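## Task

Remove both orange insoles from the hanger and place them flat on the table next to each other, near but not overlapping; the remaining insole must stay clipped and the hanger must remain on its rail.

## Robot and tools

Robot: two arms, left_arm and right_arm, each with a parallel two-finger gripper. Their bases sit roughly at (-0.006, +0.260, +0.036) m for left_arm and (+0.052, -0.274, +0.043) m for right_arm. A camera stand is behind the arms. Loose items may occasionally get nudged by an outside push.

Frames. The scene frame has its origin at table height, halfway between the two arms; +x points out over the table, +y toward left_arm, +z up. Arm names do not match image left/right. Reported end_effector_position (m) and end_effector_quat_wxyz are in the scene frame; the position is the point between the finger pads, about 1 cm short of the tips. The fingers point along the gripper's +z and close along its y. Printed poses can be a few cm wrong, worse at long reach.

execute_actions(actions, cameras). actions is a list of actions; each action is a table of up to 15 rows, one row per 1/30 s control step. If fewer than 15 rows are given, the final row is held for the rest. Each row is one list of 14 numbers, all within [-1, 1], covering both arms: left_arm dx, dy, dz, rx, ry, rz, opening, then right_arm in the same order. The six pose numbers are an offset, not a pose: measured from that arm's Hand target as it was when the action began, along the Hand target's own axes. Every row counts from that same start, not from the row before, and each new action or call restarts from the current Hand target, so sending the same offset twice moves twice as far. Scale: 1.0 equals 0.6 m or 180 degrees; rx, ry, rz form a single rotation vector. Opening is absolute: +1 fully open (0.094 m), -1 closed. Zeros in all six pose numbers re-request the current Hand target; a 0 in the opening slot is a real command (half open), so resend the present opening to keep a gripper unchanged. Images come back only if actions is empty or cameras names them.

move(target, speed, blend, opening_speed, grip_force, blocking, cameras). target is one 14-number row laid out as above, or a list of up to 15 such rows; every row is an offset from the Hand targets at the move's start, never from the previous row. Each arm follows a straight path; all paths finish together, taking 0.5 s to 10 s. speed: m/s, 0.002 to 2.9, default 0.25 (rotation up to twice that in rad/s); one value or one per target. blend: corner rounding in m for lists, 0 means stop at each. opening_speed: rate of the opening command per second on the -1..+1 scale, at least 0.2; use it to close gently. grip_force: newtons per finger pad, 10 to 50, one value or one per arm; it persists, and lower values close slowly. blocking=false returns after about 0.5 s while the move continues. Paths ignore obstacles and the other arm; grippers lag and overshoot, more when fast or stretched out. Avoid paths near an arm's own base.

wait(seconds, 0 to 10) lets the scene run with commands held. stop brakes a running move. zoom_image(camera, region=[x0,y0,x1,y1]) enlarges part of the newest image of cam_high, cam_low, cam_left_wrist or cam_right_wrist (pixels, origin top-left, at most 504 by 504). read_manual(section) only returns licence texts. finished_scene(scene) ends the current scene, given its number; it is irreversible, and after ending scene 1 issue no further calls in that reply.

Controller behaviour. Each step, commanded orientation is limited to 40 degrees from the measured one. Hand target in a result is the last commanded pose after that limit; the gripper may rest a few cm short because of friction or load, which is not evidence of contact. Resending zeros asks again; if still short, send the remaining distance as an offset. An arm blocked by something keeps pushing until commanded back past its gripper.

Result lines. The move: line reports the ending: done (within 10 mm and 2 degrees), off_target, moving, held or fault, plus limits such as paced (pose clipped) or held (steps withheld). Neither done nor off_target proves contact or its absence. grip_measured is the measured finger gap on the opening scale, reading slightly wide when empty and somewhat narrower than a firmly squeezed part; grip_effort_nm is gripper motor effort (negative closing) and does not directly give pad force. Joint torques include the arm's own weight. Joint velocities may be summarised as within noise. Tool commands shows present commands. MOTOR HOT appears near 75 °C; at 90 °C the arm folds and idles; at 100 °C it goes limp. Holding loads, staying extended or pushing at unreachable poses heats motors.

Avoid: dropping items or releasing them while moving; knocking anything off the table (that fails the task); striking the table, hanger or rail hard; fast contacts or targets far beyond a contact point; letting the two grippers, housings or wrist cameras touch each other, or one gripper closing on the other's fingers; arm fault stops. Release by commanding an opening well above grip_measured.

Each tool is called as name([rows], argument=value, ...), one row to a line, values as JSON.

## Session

execute_actions(actions=[])

zoom_image(camera="cam_high", region=[210, 60, 530, 340])

zoom_image(camera="cam_low", region=[320, 0, 640, 180])

Scene clock: 0.00 s.
left_arm: end_effector_position=(+0.2903, +0.2468, +0.1562) grip_measured=+1.000 grip_effort_nm=n/a end_effector_quat_wxyz=(+0.577, -0.064, +0.804, -0.131) | right_arm: end_effector_position=(+0.3329, -0.3139, +0.0961) grip_measured=+1.000 grip_effort_nm=n/a end_effector_quat_wxyz=(+0.470, +0.052, +0.880, -0.032)
Joint positions: left_arm=[0.079 0.777 0.095 0.369 0.22 -0.233 0.094] | right_arm=[-0.145 0.945 0.114 0.241 -0.031 -0.029 0.094]
Joint velocities: within noise
Joint torques (N m): no reading
Motor temperatures (°C): left_arm=[24 26 35 25 20 22 23] | right_arm=[24 29 35 32 23 22 26]
Heat: left arm: 35 °C; right arm: 35 °C.
Hand target: left_arm +0.2917, +0.2469, +0.1615; +0.582, -0.062, +0.800, -0.130 | right_arm +0.3363, -0.3143, +0.1023; +0.479, +0.051, +0.876, -0.032
Tool commands: left_gripper/opening=+1.0 right_gripper/opening=+1.0
camera_calibration:
cam_left_wrist: T_world_to_cam=[[-0.0131885, -0.964487, 0.2638, 0.209444], [-0.885053, -0.111509, -0.451937, 0.381622], [0.465304, -0.239438, -0.852151, 0.168839], [0, 0, 0, 1]] pos_world=[0.261956, 0.284987, 0.261094]
cam_right_wrist: T_world_to_cam=[[-0.0904794, -0.995814, 0.0129949, -0.277331], [-0.970732, 0.0852707, -0.224516, 0.394407], [0.222468, -0.0329287, -0.974384, 0.125143], [0, 0, 0, 1]] pos_world=[0.32993, -0.30568, 0.214092]

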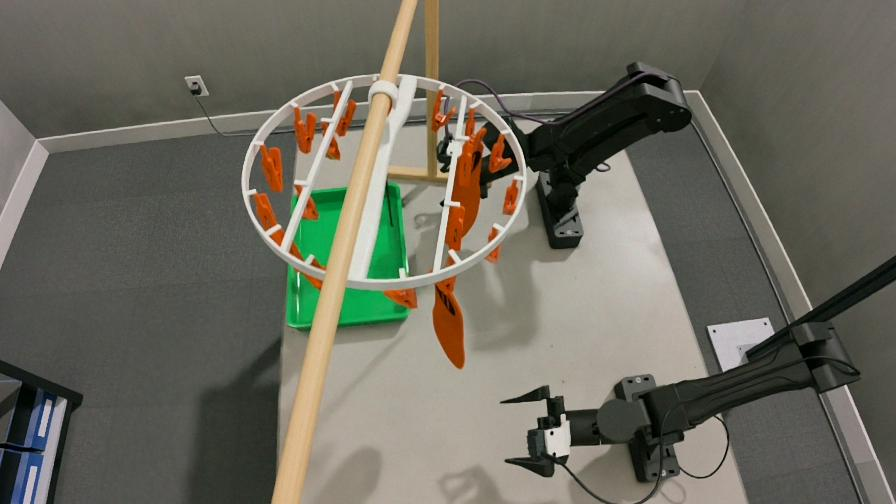

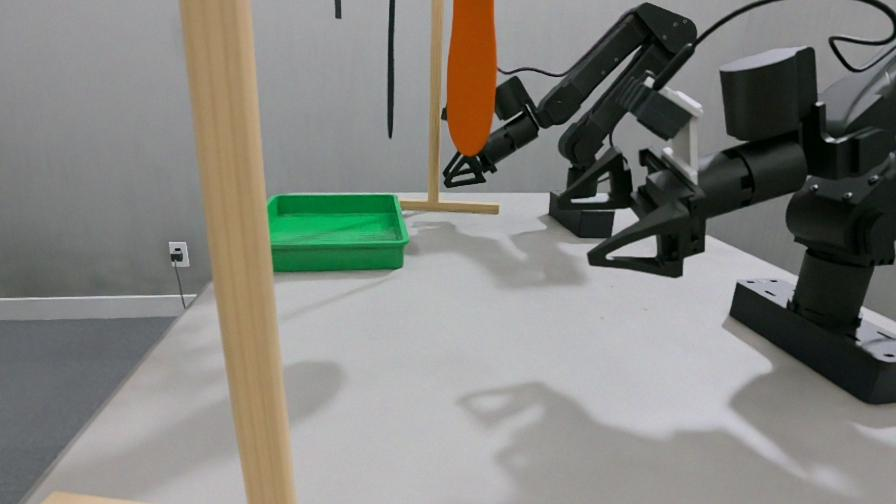

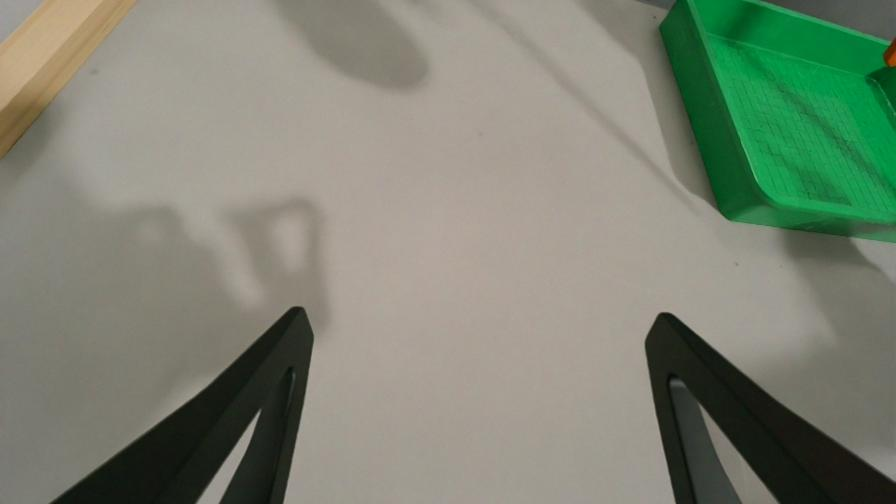

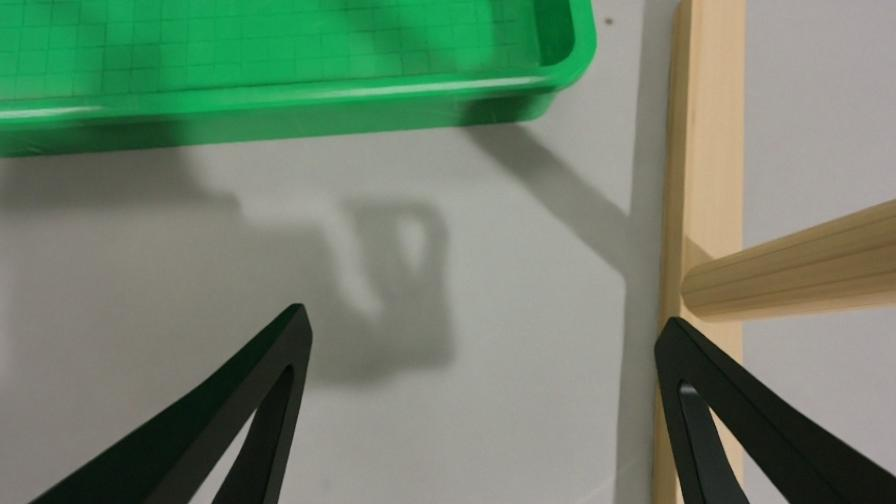

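Scaled by 1.575 from the camera's 896x504 image, which has a finer 1280x720 frame.

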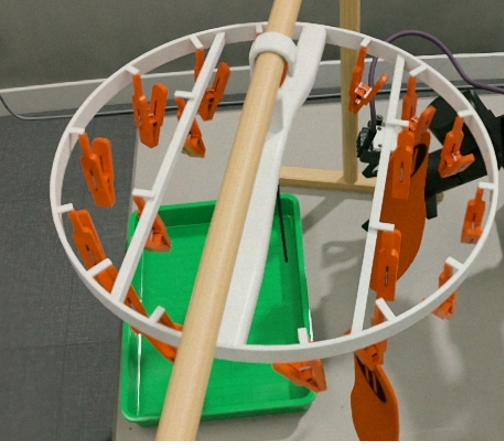

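Scaled by 1.575 from the camera's 896x504 image, which has a finer 1280x720 frame.

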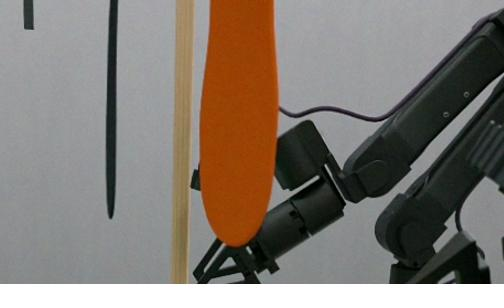

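move(target=[-0.135,-0.143,-0.058,0.242,0,0.147,1,0,0,0,0,0,0,1], speed=0.3, cameras=["all"])

Scene clock: 3.90 s.
left_arm: end_effector_position=(+0.2786, +0.1897, +0.2613) grip_measured=+1.000 grip_effort_nm=0.00 end_effector_quat_wxyz=(+0.575, +0.331, +0.694, -0.280) | right_arm: end_effector_position=(+0.3329, -0.3139, +0.0961) grip_measured=+1.000 grip_effort_nm=0.00 end_effector_quat_wxyz=(+0.470, +0.052, +0.880, -0.032)
Joint positions: left_arm=[0.364 1.012 0.584 -0.13 1.219 0.521 0.094] | right_arm=[-0.145 0.945 0.114 0.241 -0.031 -0.029 0.094]
Joint torques (N m): left_arm=[0.18 -1.48 9.14 1.49 0.42 0.06] | right_arm=[0.08 -1.26 8.44 1.66 0 0.02]
Heat: left arm: 36 °C; right arm: 35 °C.
Hand target: left_arm +0.2796, +0.1897, +0.2699; +0.578, +0.337, +0.688, -0.282 | right_arm +0.3363, -0.3143, +0.1023; +0.479, +0.051, +0.876, -0.032
Off the commanded pose: left_arm 0.008 m, 1 deg | right_arm 0.007 m, 1 deg.
move: done
camera_calibration:
cam_left_wrist: T_world_to_cam=[[-0.757001, -0.653366, -0.00785922, 0.345699], [-0.523244, 0.613355, -0.591617, 0.210642], [0.391363, -0.443743, -0.806181, 0.297547], [0, 0, 0, 1]] pos_world=[0.255463, 0.228704, 0.367213]
cam_right_wrist: T_world_to_cam=[[-0.0904794, -0.995814, 0.0129949, -0.277331], [-0.970732, 0.0852707, -0.224516, 0.394407], [0.222468, -0.0329287, -0.974384, 0.125143], [0, 0, 0, 1]] pos_world=[0.32993, -0.30568, 0.214092]

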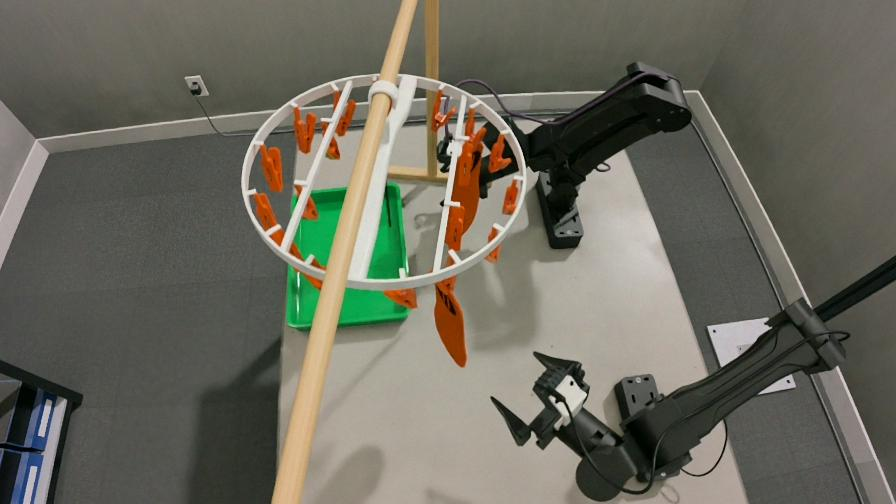

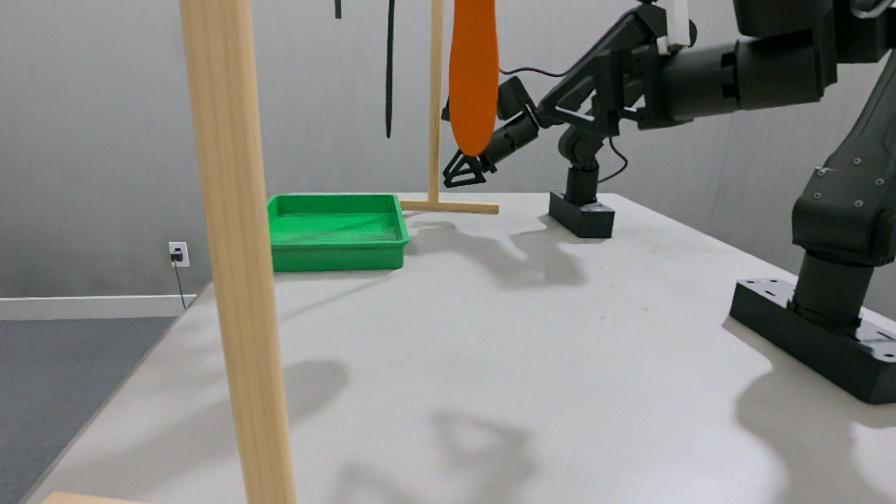

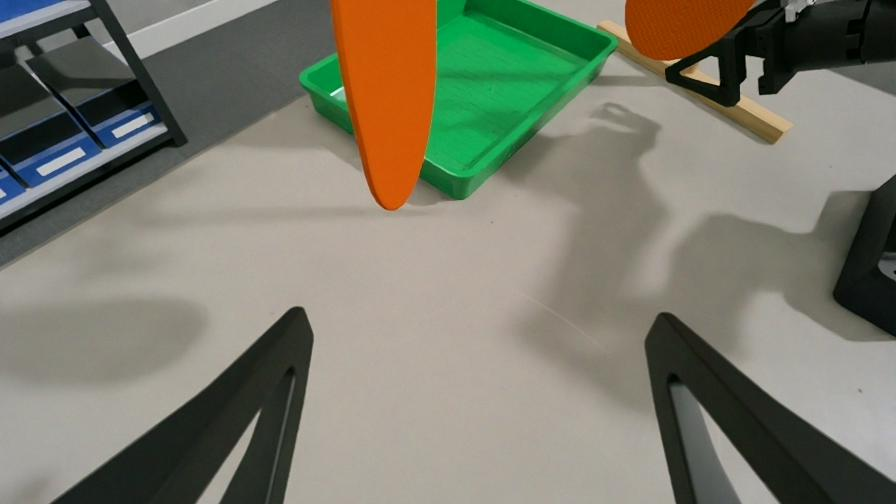

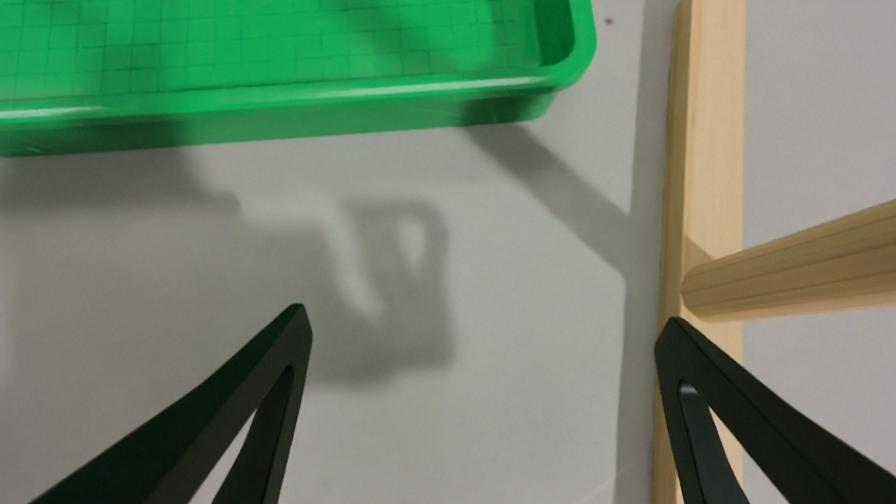

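move(target=[-0.009,0.067,0.049,-0.02,0,0,1,0,0,0,0,0,0,1], cameras=["cam_left_wrist"])

zoom_image(camera="cam_left_wrist", region=[300, 0, 700, 250])

Scene clock: 6.47 s.
left_arm: end_effector_position=(+0.3254, +0.1920, +0.2619) grip_measured=+1.000 grip_effort_nm=0.00 end_effector_quat_wxyz=(+0.583, +0.314, +0.702, -0.262) | right_arm: end_effector_position=(+0.3329, -0.3139, +0.0961) grip_measured=+1.000 grip_effort_nm=0.00 end_effector_quat_wxyz=(+0.470, +0.052, +0.880, -0.032)
Joint positions: left_arm=[0.283 1.174 0.631 0.131 1.097 0.369 0.094] | right_arm=[-0.145 0.945 0.114 0.241 -0.031 -0.029 0.094]
Joint torques (N m): left_arm=[-0.58 -2.41 8.99 1.81 0.2 -0.01] | right_arm=[0.08 -1.25 8.44 1.66 0 0.01]
Heat: left arm: 36 °C; right arm: 35 °C.
Hand target: left_arm +0.3297, +0.1909, +0.2702; +0.588, +0.319, +0.696, -0.260 | right_arm +0.3363, -0.3143, +0.1023; +0.479, +0.051, +0.876, -0.032
Off the commanded pose: left_arm 0.009 m, 1 deg | right_arm 0.007 m, 1 deg.
move: done
camera_calibration:
cam_left_wrist: T_world_to_cam=[[-0.719989, -0.693829, -0.0147246, 0.380129], [-0.553178, 0.586588, -0.591532, 0.248957], [0.419059, -0.417751, -0.806147, 0.266637], [0, 0, 0, 1]] pos_world=[0.299669, 0.229098, 0.367812]
Images, in order (width x height): cam_left_wrist 896x504.

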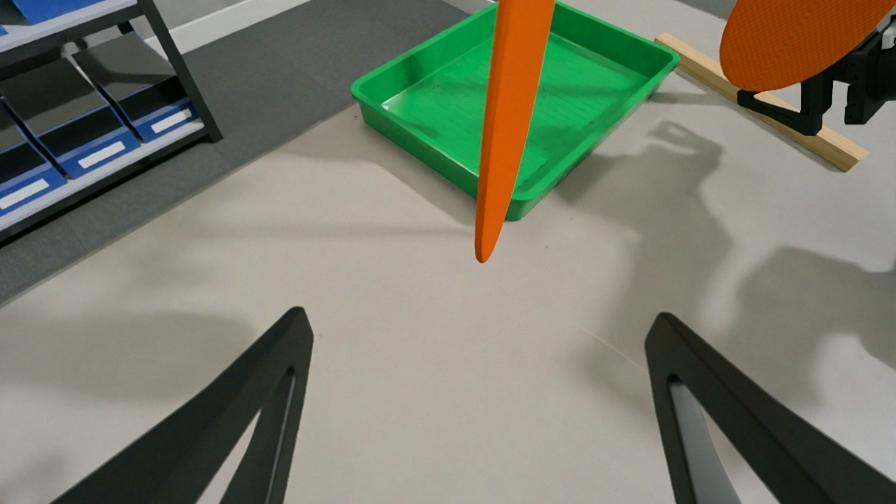

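Scaled by 1.260 from the camera's 896x504 image, which has a finer 1280x720 frame.

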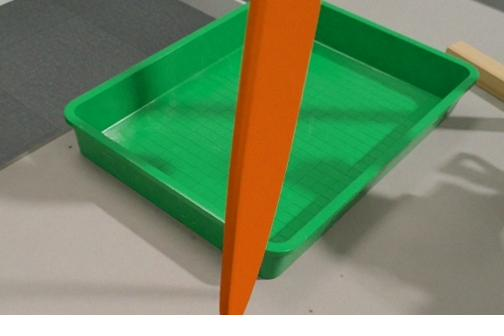

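move(target=[-0.029,0,0.088,0,0,0,1,0,0,0,0,0,0,1], speed=0.12, cameras=["cam_left_wrist","cam_low","cam_high"])

Scene clock: 8.10 s.
left_arm: end_effector_position=(+0.3608, +0.1510, +0.2694) grip_measured=+1.000 grip_effort_nm=0.00 end_effector_quat_wxyz=(+0.582, +0.316, +0.702, -0.262) | right_arm: end_effector_position=(+0.3329, -0.3139, +0.0961) grip_measured=+1.000 grip_effort_nm=0.00 end_effector_quat_wxyz=(+0.470, +0.052, +0.880, -0.032)
Joint positions: left_arm=[0.085 1.285 0.707 0.269 0.914 0.248 0.094] | right_arm=[-0.145 0.945 0.114 0.241 -0.031 -0.029 0.094]
Joint torques (N m): left_arm=[-0.47 -3.26 9.26 1.98 0.15 -0.03] | right_arm=[0.06 -1.25 8.43 1.66 0 0.01]
Heat: left arm: 36 °C; right arm: 36 °C.
Hand target: left_arm +0.3660, +0.1495, +0.2782; +0.588, +0.319, +0.696, -0.260 | right_arm +0.3363, -0.3143, +0.1023; +0.479, +0.051, +0.876, -0.032
Off the commanded pose: left_arm 0.010 m, 1 deg | right_arm 0.007 m, 1 deg.
move: done
camera_calibration:
cam_left_wrist: T_world_to_cam=[[-0.7225, -0.691172, -0.0165529, 0.378314], [-0.551623, 0.590728, -0.588857, 0.295011], [0.41678, -0.416318, -0.808068, 0.241848], [0, 0, 0, 1]] pos_world=[0.335269, 0.187895, 0.375411]
Images, in order (width x height): cam_high 896x504, cam_low 896x504, cam_left_wrist 896x504.

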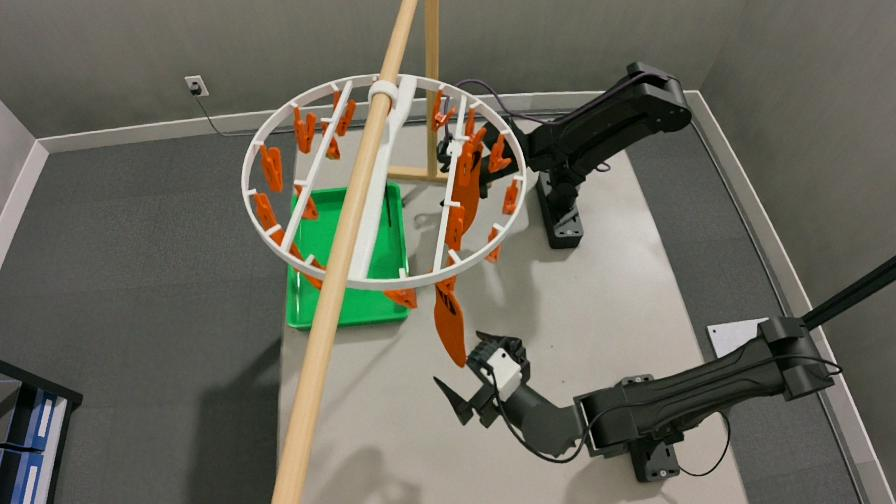

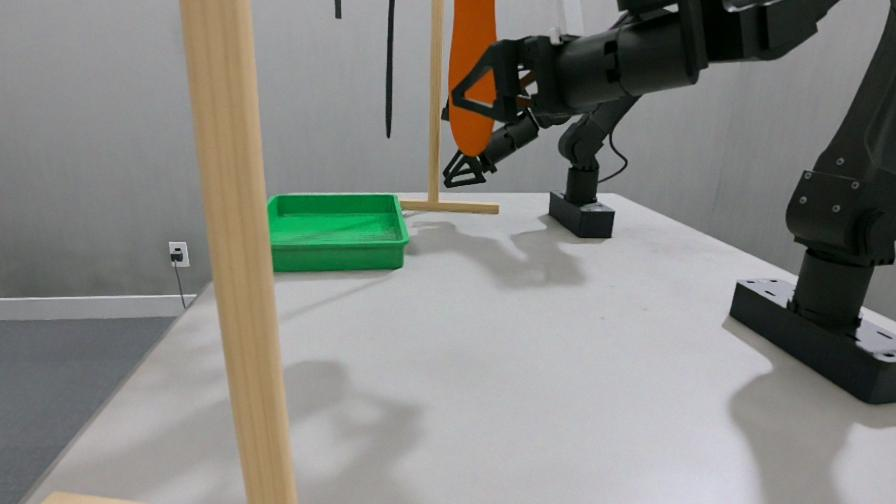

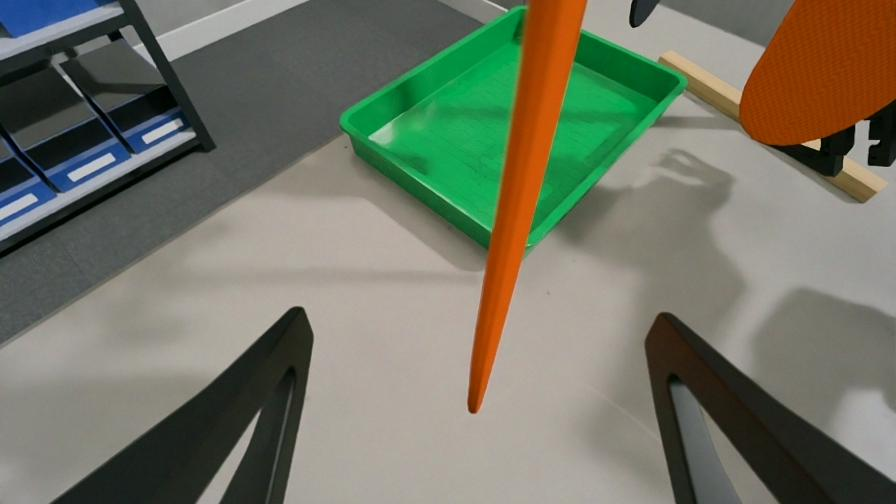

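move([
  [-0.002,0,0.015,0,0,0,1,0,0,0,0,0,0,1],
  [-0.002,0,0.015,0,0,0,-1,0,0,0,0,0,0,1],
], speed=0.1, opening_speed=0.7, cameras=["cam_left_wrist","cam_low"])

Scene clock: 12.37 s.
left_arm: end_effector_position=(+0.3669, +0.1448, +0.2690) grip_measured=-0.934 grip_effort_nm=-1.00 end_effector_quat_wxyz=(+0.582, +0.315, +0.703, -0.261) | right_arm: end_effector_position=(+0.3329, -0.3139, +0.0961) grip_measured=+1.000 grip_effort_nm=0.00 end_effector_quat_wxyz=(+0.470, +0.052, +0.880, -0.032)
Joint positions: left_arm=[0.058 1.309 0.719 0.29 0.887 0.234 0.003] | right_arm=[-0.145 0.945 0.114 0.241 -0.031 -0.029 0.094]
Joint torques (N m): left_arm=[-0.62 -3.48 9.25 2.01 0.12 -0.05] | right_arm=[0.06 -1.25 8.43 1.66 0 0.01]
Heat: left arm: 37 °C; right arm: 36 °C.
Hand target: left_arm +0.3720, +0.1427, +0.2777; +0.588, +0.319, +0.696, -0.260 | right_arm +0.3363, -0.3143, +0.1023; +0.479, +0.051, +0.876, -0.032
Off the commanded pose: left_arm 0.011 m, 1 deg | right_arm 0.007 m, 1 deg.
move: off_target (left_arm); target 2's new opening was sent with left_arm's hand 0.011 m and 1 deg from that target
camera_calibration:
cam_left_wrist: T_world_to_cam=[[-0.721359, -0.692377, -0.0159527, 0.377965], [-0.553124, 0.589833, -0.588347, 0.302346], [0.416767, -0.415586, -0.808451, 0.236374], [0, 0, 0, 1]] pos_world=[0.341371, 0.181595, 0.375011]
Images, in order (width x height): cam_low 896x504, cam_left_wrist 896x504.

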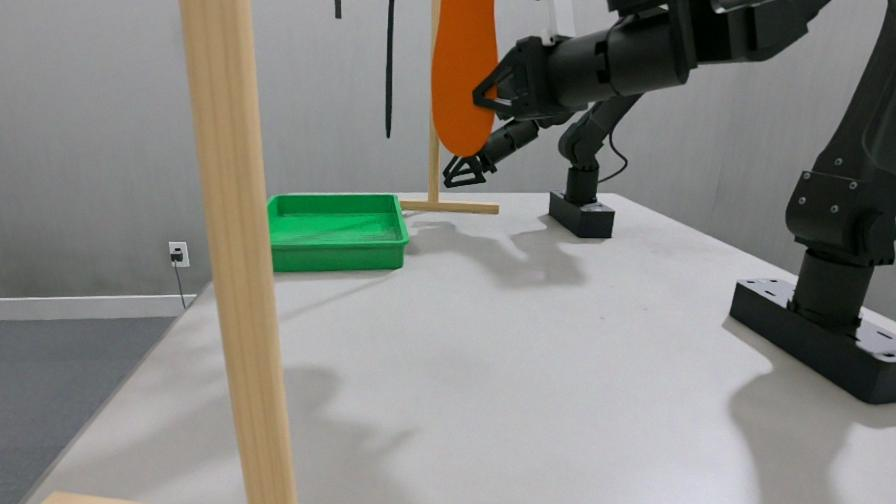

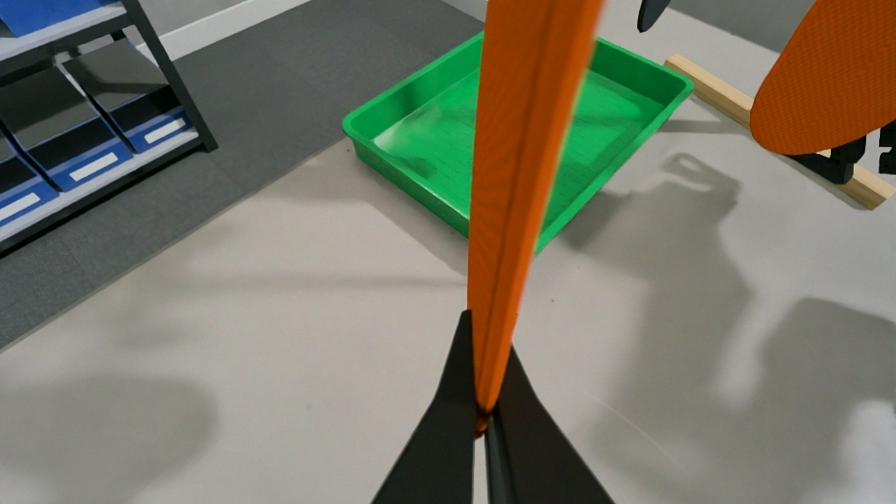

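move(target=[0.238,0,0.042,0,0,0,-1,0,0,0,0,0,0,1], speed=0.12, cameras=["cam_low","cam_high"])

Scene clock: 16.13 s.
left_arm: end_effector_position=(+0.3757, +0.1437, +0.1399) grip_measured=-0.935 grip_effort_nm=-1.03 end_effector_quat_wxyz=(+0.594, +0.323, +0.690, -0.256) | right_arm: end_effector_position=(+0.3329, -0.3139, +0.0961) grip_measured=+1.000 grip_effort_nm=0.00 end_effector_quat_wxyz=(+0.470, +0.052, +0.880, -0.032)
Joint positions: left_arm=[0.054 1.803 0.467 1.075 0.889 0.236 0.003] | right_arm=[-0.145 0.945 0.114 0.241 -0.031 -0.029 0.094]
Joint torques (N m): left_arm=[0.01 -4.93 3.43 1.99 0.13 -0.03] | right_arm=[0.06 -1.26 8.44 1.65 0 0.01]
Heat: left arm: 36 °C; right arm: 36 °C.
Hand target: left_arm +0.3734, +0.1438, +0.1328; +0.588, +0.319, +0.696, -0.260 | right_arm +0.3363, -0.3143, +0.1023; +0.479, +0.051, +0.876, -0.032
Off the commanded pose: left_arm 0.008 m, 1 deg | right_arm 0.007 m, 1 deg.
move: done
Images, in order (width x height): cam_high 896x504, cam_low 896x504.

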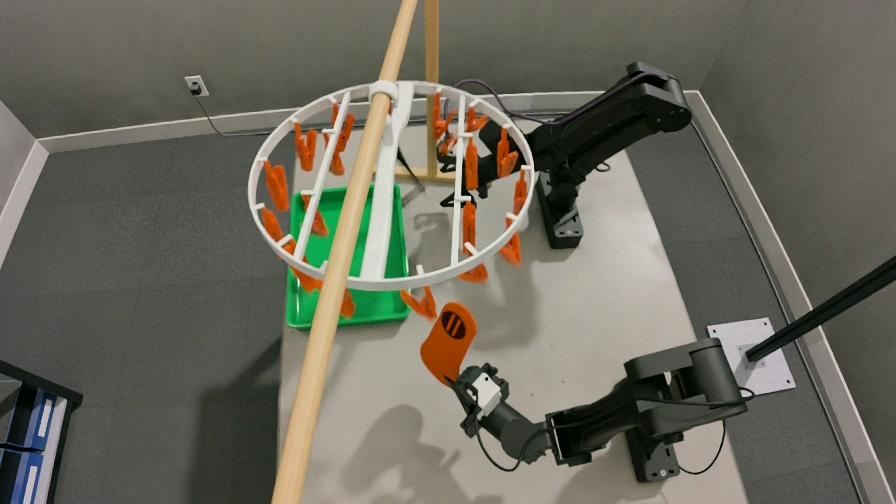

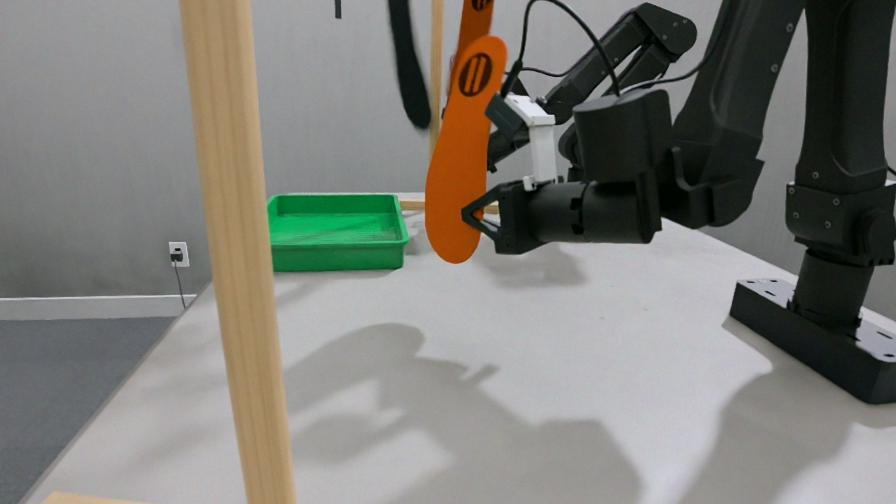

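move([
  [-0.002,-0.024,-0.0575,0.074,0.101,0.483,-1,0,0,0,0,0,0,1],
  [0.095,-0.2735,0.143,0.074,0.101,0.483,-1,0,0,0,0,0,0,1],
], speed=0.35, blend=[0.03,0], cameras=["cam_left_wrist","cam_low","cam_high"])

zoom_image(camera="cam_low", region=[400, 170, 620, 300])

Scene clock: 21.03 s.
left_arm: end_effector_position=(+0.2972, -0.0149, +0.0588) grip_measured=-0.935 grip_effort_nm=-1.03 end_effector_quat_wxyz=(+0.457, +0.804, +0.329, +0.192) | right_arm: end_effector_position=(+0.3329, -0.3139, +0.0961) grip_measured=+1.000 grip_effort_nm=0.00 end_effector_quat_wxyz=(+0.470, +0.052, +0.880, -0.032)
Joint positions: left_arm=[-0.717 1.801 0.457 0.809 0.064 1.618 0.003] | right_arm=[-0.145 0.945 0.114 0.241 -0.031 -0.029 0.094]
Joint torques (N m): left_arm=[-0.39 -4.88 5.82 2.06 0.06 -0.11] | right_arm=[0.06 -1.26 8.43 1.66 0 0.01]
Heat: left arm: 36 °C; right arm: 36 °C.
Hand target: left_arm +0.3003, -0.0200, +0.0596; +0.461, +0.801, +0.332, +0.190 | right_arm +0.3363, -0.3143, +0.1023; +0.479, +0.051, +0.876, -0.032
Off the commanded pose: left_arm 0.006 m, 1 deg | right_arm 0.007 m, 1 deg.
move: done
camera_calibration:
cam_left_wrist: T_world_to_cam=[[-0.32189, 0.348232, -0.88041, 0.161422], [0.0928147, 0.937029, 0.336693, -0.00682005], [0.942217, 0.026663, -0.333941, -0.148346], [0, 0, 0, 1]] pos_world=[0.192367, -0.0458664, 0.0948748]
Images, in order (width x height): cam_high 896x504, cam_low 896x504, cam_left_wrist 896x504.

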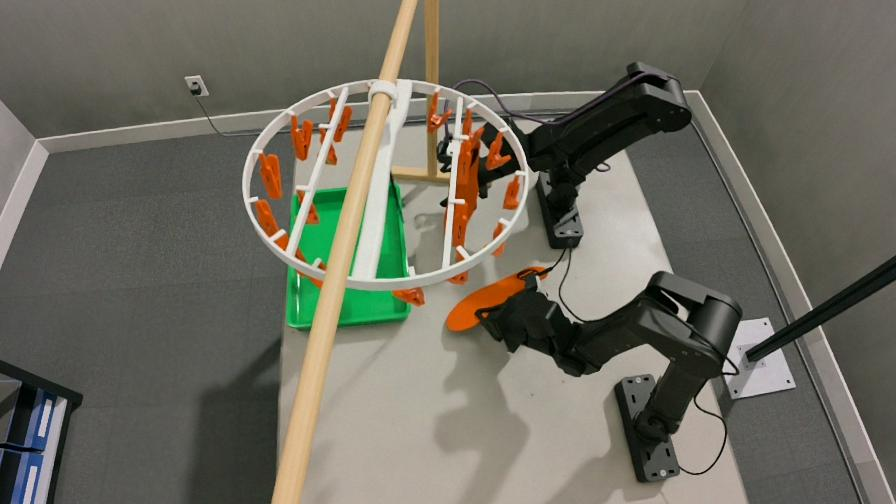

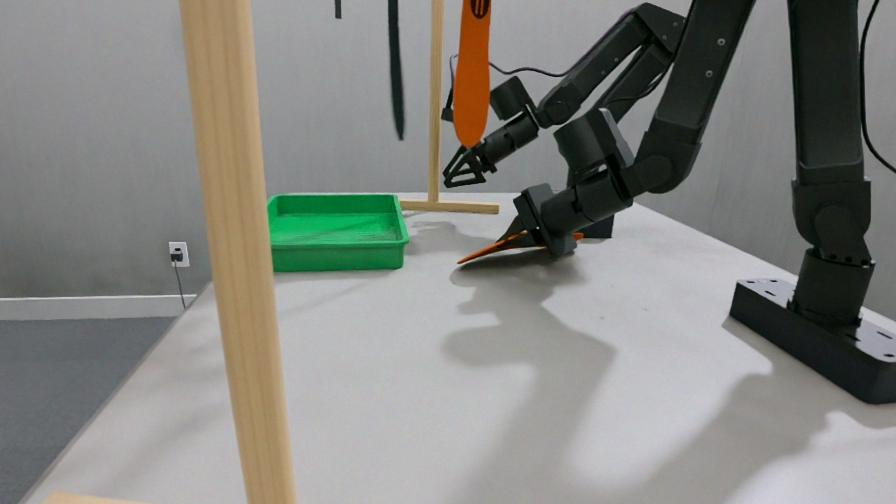

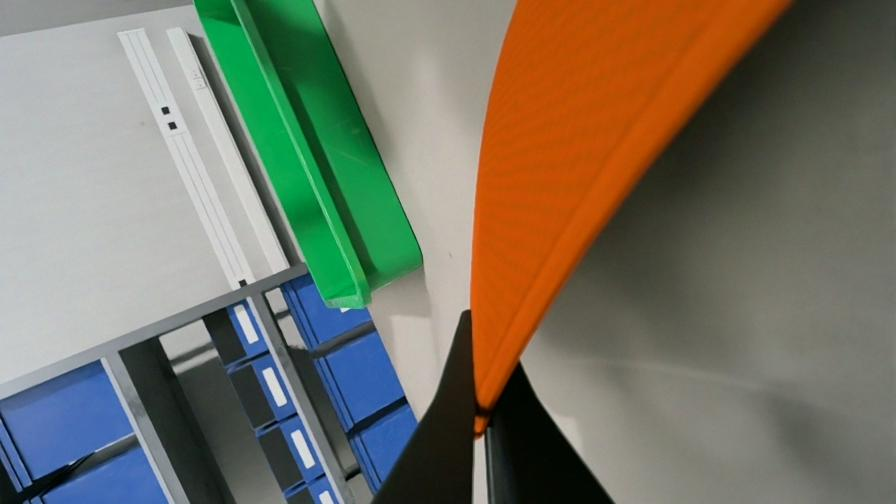

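Scaled by 2.291 from the camera's 896x504 image, which has a finer 1280x720 frame.

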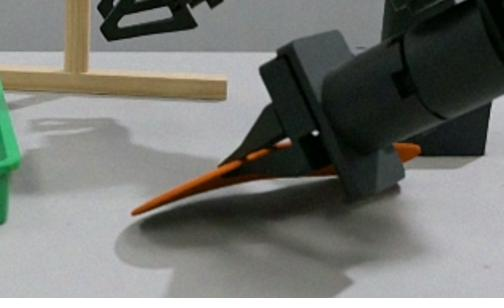

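move([
  [0,-0.057,0.033,0,0,0,-1,0,0,0,0,0,0,1],
  [0,-0.057,0.033,0,0,0,-0.65,0,0,0,0,0,0,1],
  [0,-0.057,-0.10,0,0,0,-0.65,0,0,0,0,0,0,1],
], speed=[0.06,0.04,0.12], opening_speed=0.3, cameras=["cam_left_wrist","cam_low","cam_high"])

zoom_image(camera="cam_high", region=[400, 130, 600, 350])

zoom_image(camera="cam_low", region=[400, 0, 620, 300])

Scene clock: 25.97 s.
left_arm: end_effector_position=(+0.2531, +0.0270, +0.0589) grip_measured=-0.653 grip_effort_nm=0.15 end_effector_quat_wxyz=(+0.460, +0.801, +0.331, +0.194) | right_arm: end_effector_position=(+0.3329, -0.3139, +0.0961) grip_measured=+1.000 grip_effort_nm=0.00 end_effector_quat_wxyz=(+0.470, +0.052, +0.880, -0.032)
Joint positions: left_arm=[-0.704 1.635 0.209 0.899 0.071 1.619 0.016] | right_arm=[-0.145 0.945 0.114 0.241 -0.031 -0.029 0.094]
Joint torques (N m): left_arm=[0.46 -5.94 3.48 1.92 0.15 -0.02] | right_arm=[0.06 -1.26 8.43 1.66 0 0.01]
Heat: left arm: 36 °C; right arm: 36 °C.
Hand target: left_arm +0.2516, +0.0288, +0.0602; +0.461, +0.800, +0.332, +0.190 | right_arm +0.3363, -0.3143, +0.1023; +0.479, +0.051, +0.876, -0.032
Off the commanded pose: left_arm 0.003 m, 0 deg | right_arm 0.007 m, 1 deg.
move: done
camera_calibration:
cam_left_wrist: T_world_to_cam=[[-0.319475, 0.339053, -0.884861, 0.13256], [0.0858649, 0.940313, 0.329299, -0.0398828], [0.943696, 0.0292244, -0.32952, -0.108506], [0, 0, 0, 1]] pos_world=[0.148171, -0.00427154, 0.094676]
Images, in order (width x height): cam_high 896x504, cam_low 896x504, cam_left_wrist 896x504.

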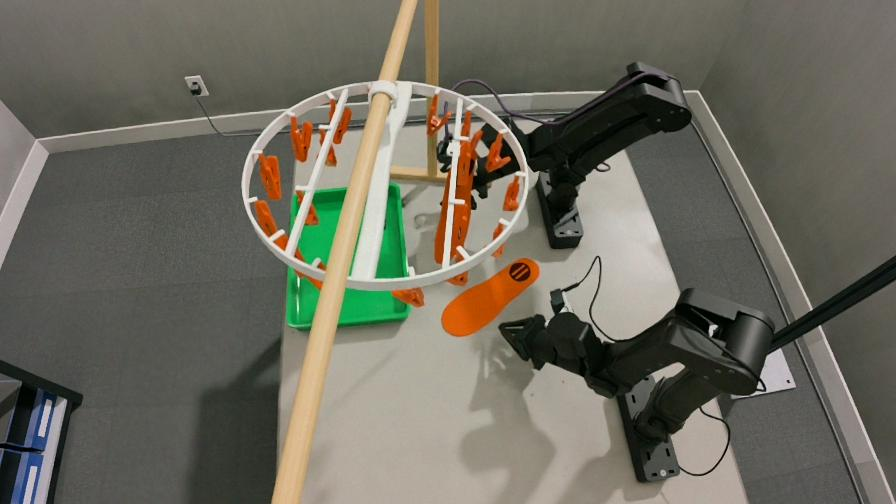

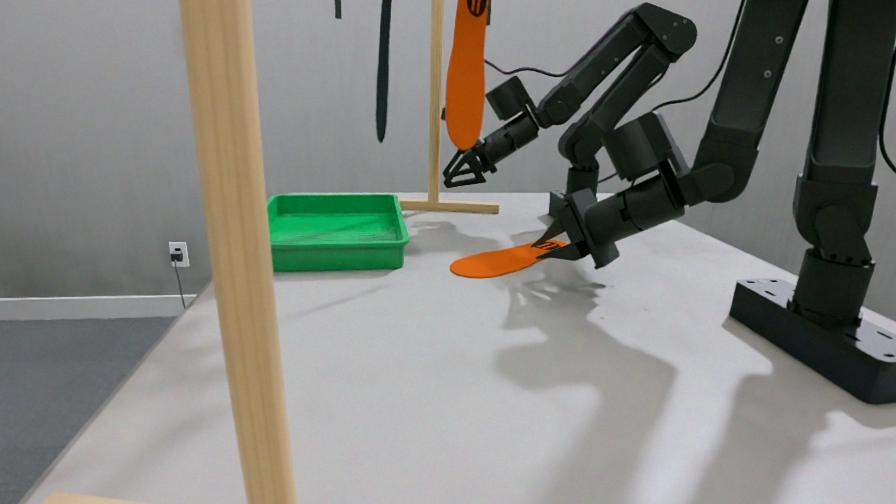

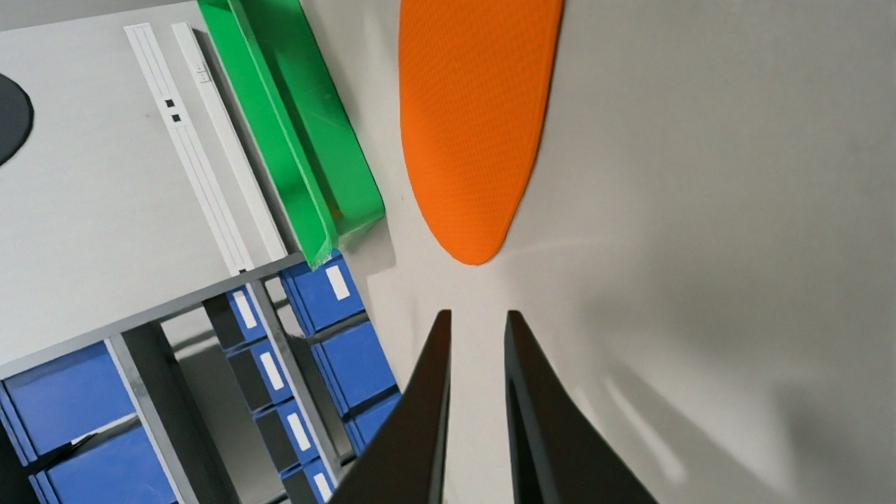

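Scaled by 2.291 from the camera's 896x504 image, which has a finer 1280x720 frame.

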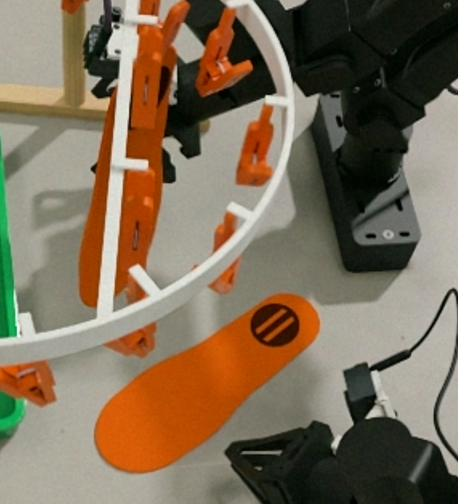

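Scaled by 1.680 from the camera's 896x504 image, which has a finer 1280x720 frame.

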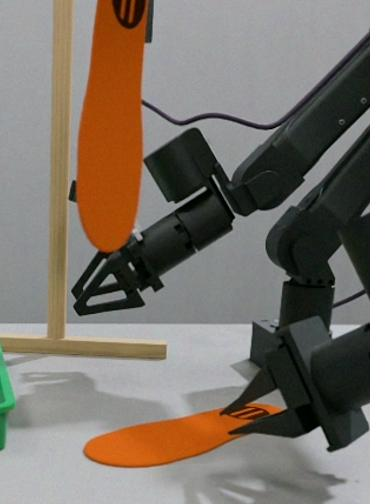

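move(target=[0.009,0.345,-0.1187,-0.0246,-0.1466,-0.4634,1,0,0,0,0,0,0,1], speed=0.35, opening_speed=0.7, cameras=["cam_left_wrist","cam_low"])

zoom_image(camera="cam_left_wrist", region=[350, 0, 700, 250])

Scene clock: 30.40 s.
left_arm: end_effector_position=(+0.2843, +0.0035, +0.2565) grip_measured=+0.997 grip_effort_nm=0.15 end_effector_quat_wxyz=(+0.539, +0.383, +0.678, -0.320) | right_arm: end_effector_position=(+0.3329, -0.3139, +0.0961) grip_measured=+1.000 grip_effort_nm=0.00 end_effector_quat_wxyz=(+0.470, +0.052, +0.880, -0.032)
Joint positions: left_arm=[-0.482 1.194 0.6 0.34 0.56 0.116 0.094] | right_arm=[-0.145 0.945 0.114 0.241 -0.031 -0.029 0.094]
Joint torques (N m): left_arm=[0.12 -4.93 8.88 2.14 0.12 -0.03] | right_arm=[0.05 -1.25 8.43 1.67 0 0.02]
Heat: left arm: 36 °C; right arm: 36 °C.
Hand target: left_arm +0.2856, +0.0030, +0.2750; +0.556, +0.382, +0.664, -0.322 | right_arm +0.3363, -0.3143, +0.1023; +0.479, +0.051, +0.876, -0.032
Off the commanded pose: left_arm 0.019 m, 2 deg | right_arm 0.007 m, 1 deg.
move: off_target (left_arm)
camera_calibration:
cam_left_wrist: T_world_to_cam=[[-0.845884, -0.533356, 0.00333447, 0.250209], [-0.441624, 0.696869, -0.565104, 0.294712], [0.299078, -0.479485, -0.825013, 0.239877], [0, 0, 0, 1]] pos_world=[0.270059, 0.0430922, 0.36361]
Images, in order (width x height): cam_low 896x504, cam_left_wrist 896x504.

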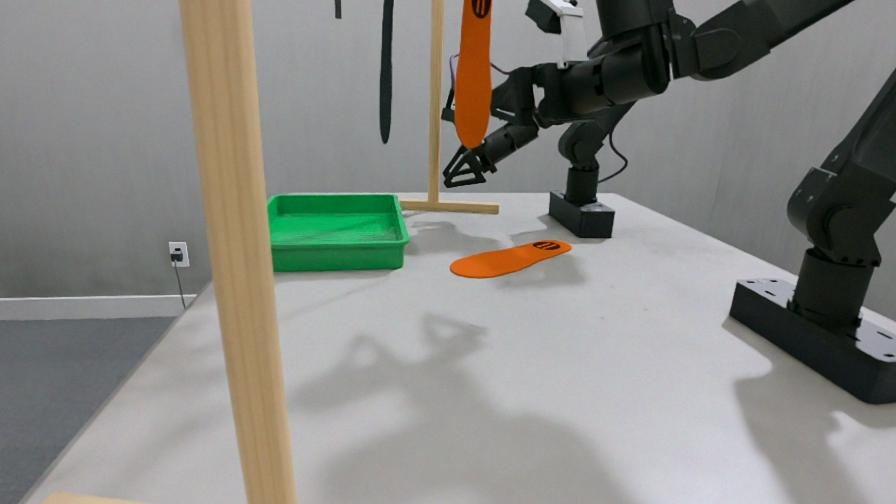

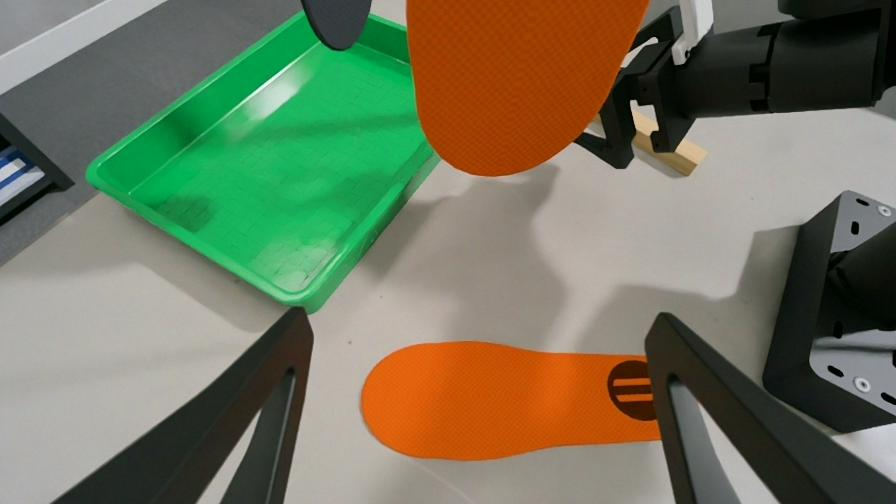

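Scaled by 1.440 from the camera's 896x504 image, which has a finer 1280x720 frame.

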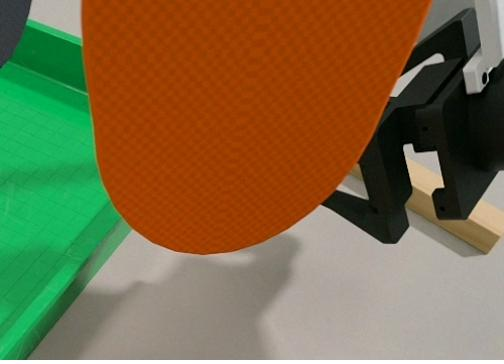

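move(target=[-0.044,-0.170,0.1035,-0.328,0,-0.058,1,0,0,0,0,0,0,1], speed=0.25, cameras=["cam_left_wrist","cam_low"])

zoom_image(camera="cam_left_wrist", region=[350, 0, 700, 250])

Scene clock: 37.23 s.
left_arm: end_effector_position=(+0.2299, -0.1020, +0.2879) grip_measured=+0.997 grip_effort_nm=0.15 end_effector_quat_wxyz=(+0.638, +0.004, +0.770, -0.006) | right_arm: end_effector_position=(+0.3329, -0.3139, +0.0961) grip_measured=+1.000 grip_effort_nm=0.00 end_effector_quat_wxyz=(+0.470, +0.052, +0.880, -0.032)
Joint positions: left_arm=[-1.418 1.752 1.346 -0.421 -1.317 -0.815 0.094] | right_arm=[-0.145 0.945 0.114 0.241 -0.031 -0.029 0.094]
Joint torques (N m): left_arm=[-0.31 -6.41 8.87 1.18 -0.48 -0.03] | right_arm=[0.08 -1.26 8.43 1.66 0 0.02]
Heat: left arm: 37 °C; right arm: 36 °C.
Hand target: left_arm +0.2303, -0.1050, +0.2903; +0.641, +0.000, +0.767, +0.000 | right_arm +0.3363, -0.3143, +0.1023; +0.479, +0.051, +0.876, -0.032
Off the commanded pose: left_arm 0.004 m, 1 deg | right_arm 0.007 m, 1 deg.
move: done
camera_calibration:
cam_left_wrist: T_world_to_cam=[[0.0240345, -0.999639, -0.0119723, -0.0953617], [-0.807589, -0.0123554, -0.589617, 0.380687], [0.589256, 0.0238398, -0.807595, 0.211114], [0, 0, 0, 1]] pos_world=[0.18533, -0.0956567, 0.393812]
Images, in order (width x height): cam_low 896x504, cam_left_wrist 896x504.

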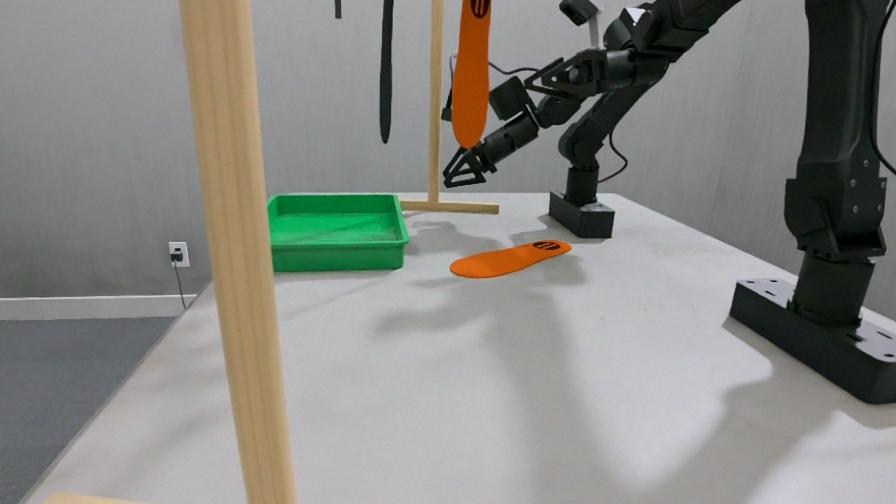

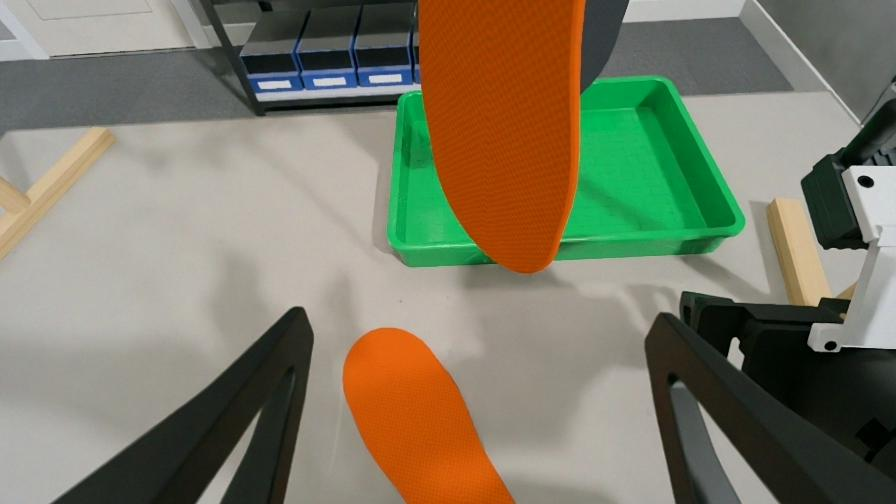

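Scaled by 1.440 from the camera's 896x504 image, which has a finer 1280x720 frame.

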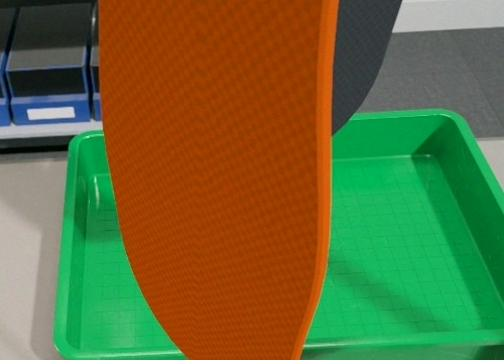

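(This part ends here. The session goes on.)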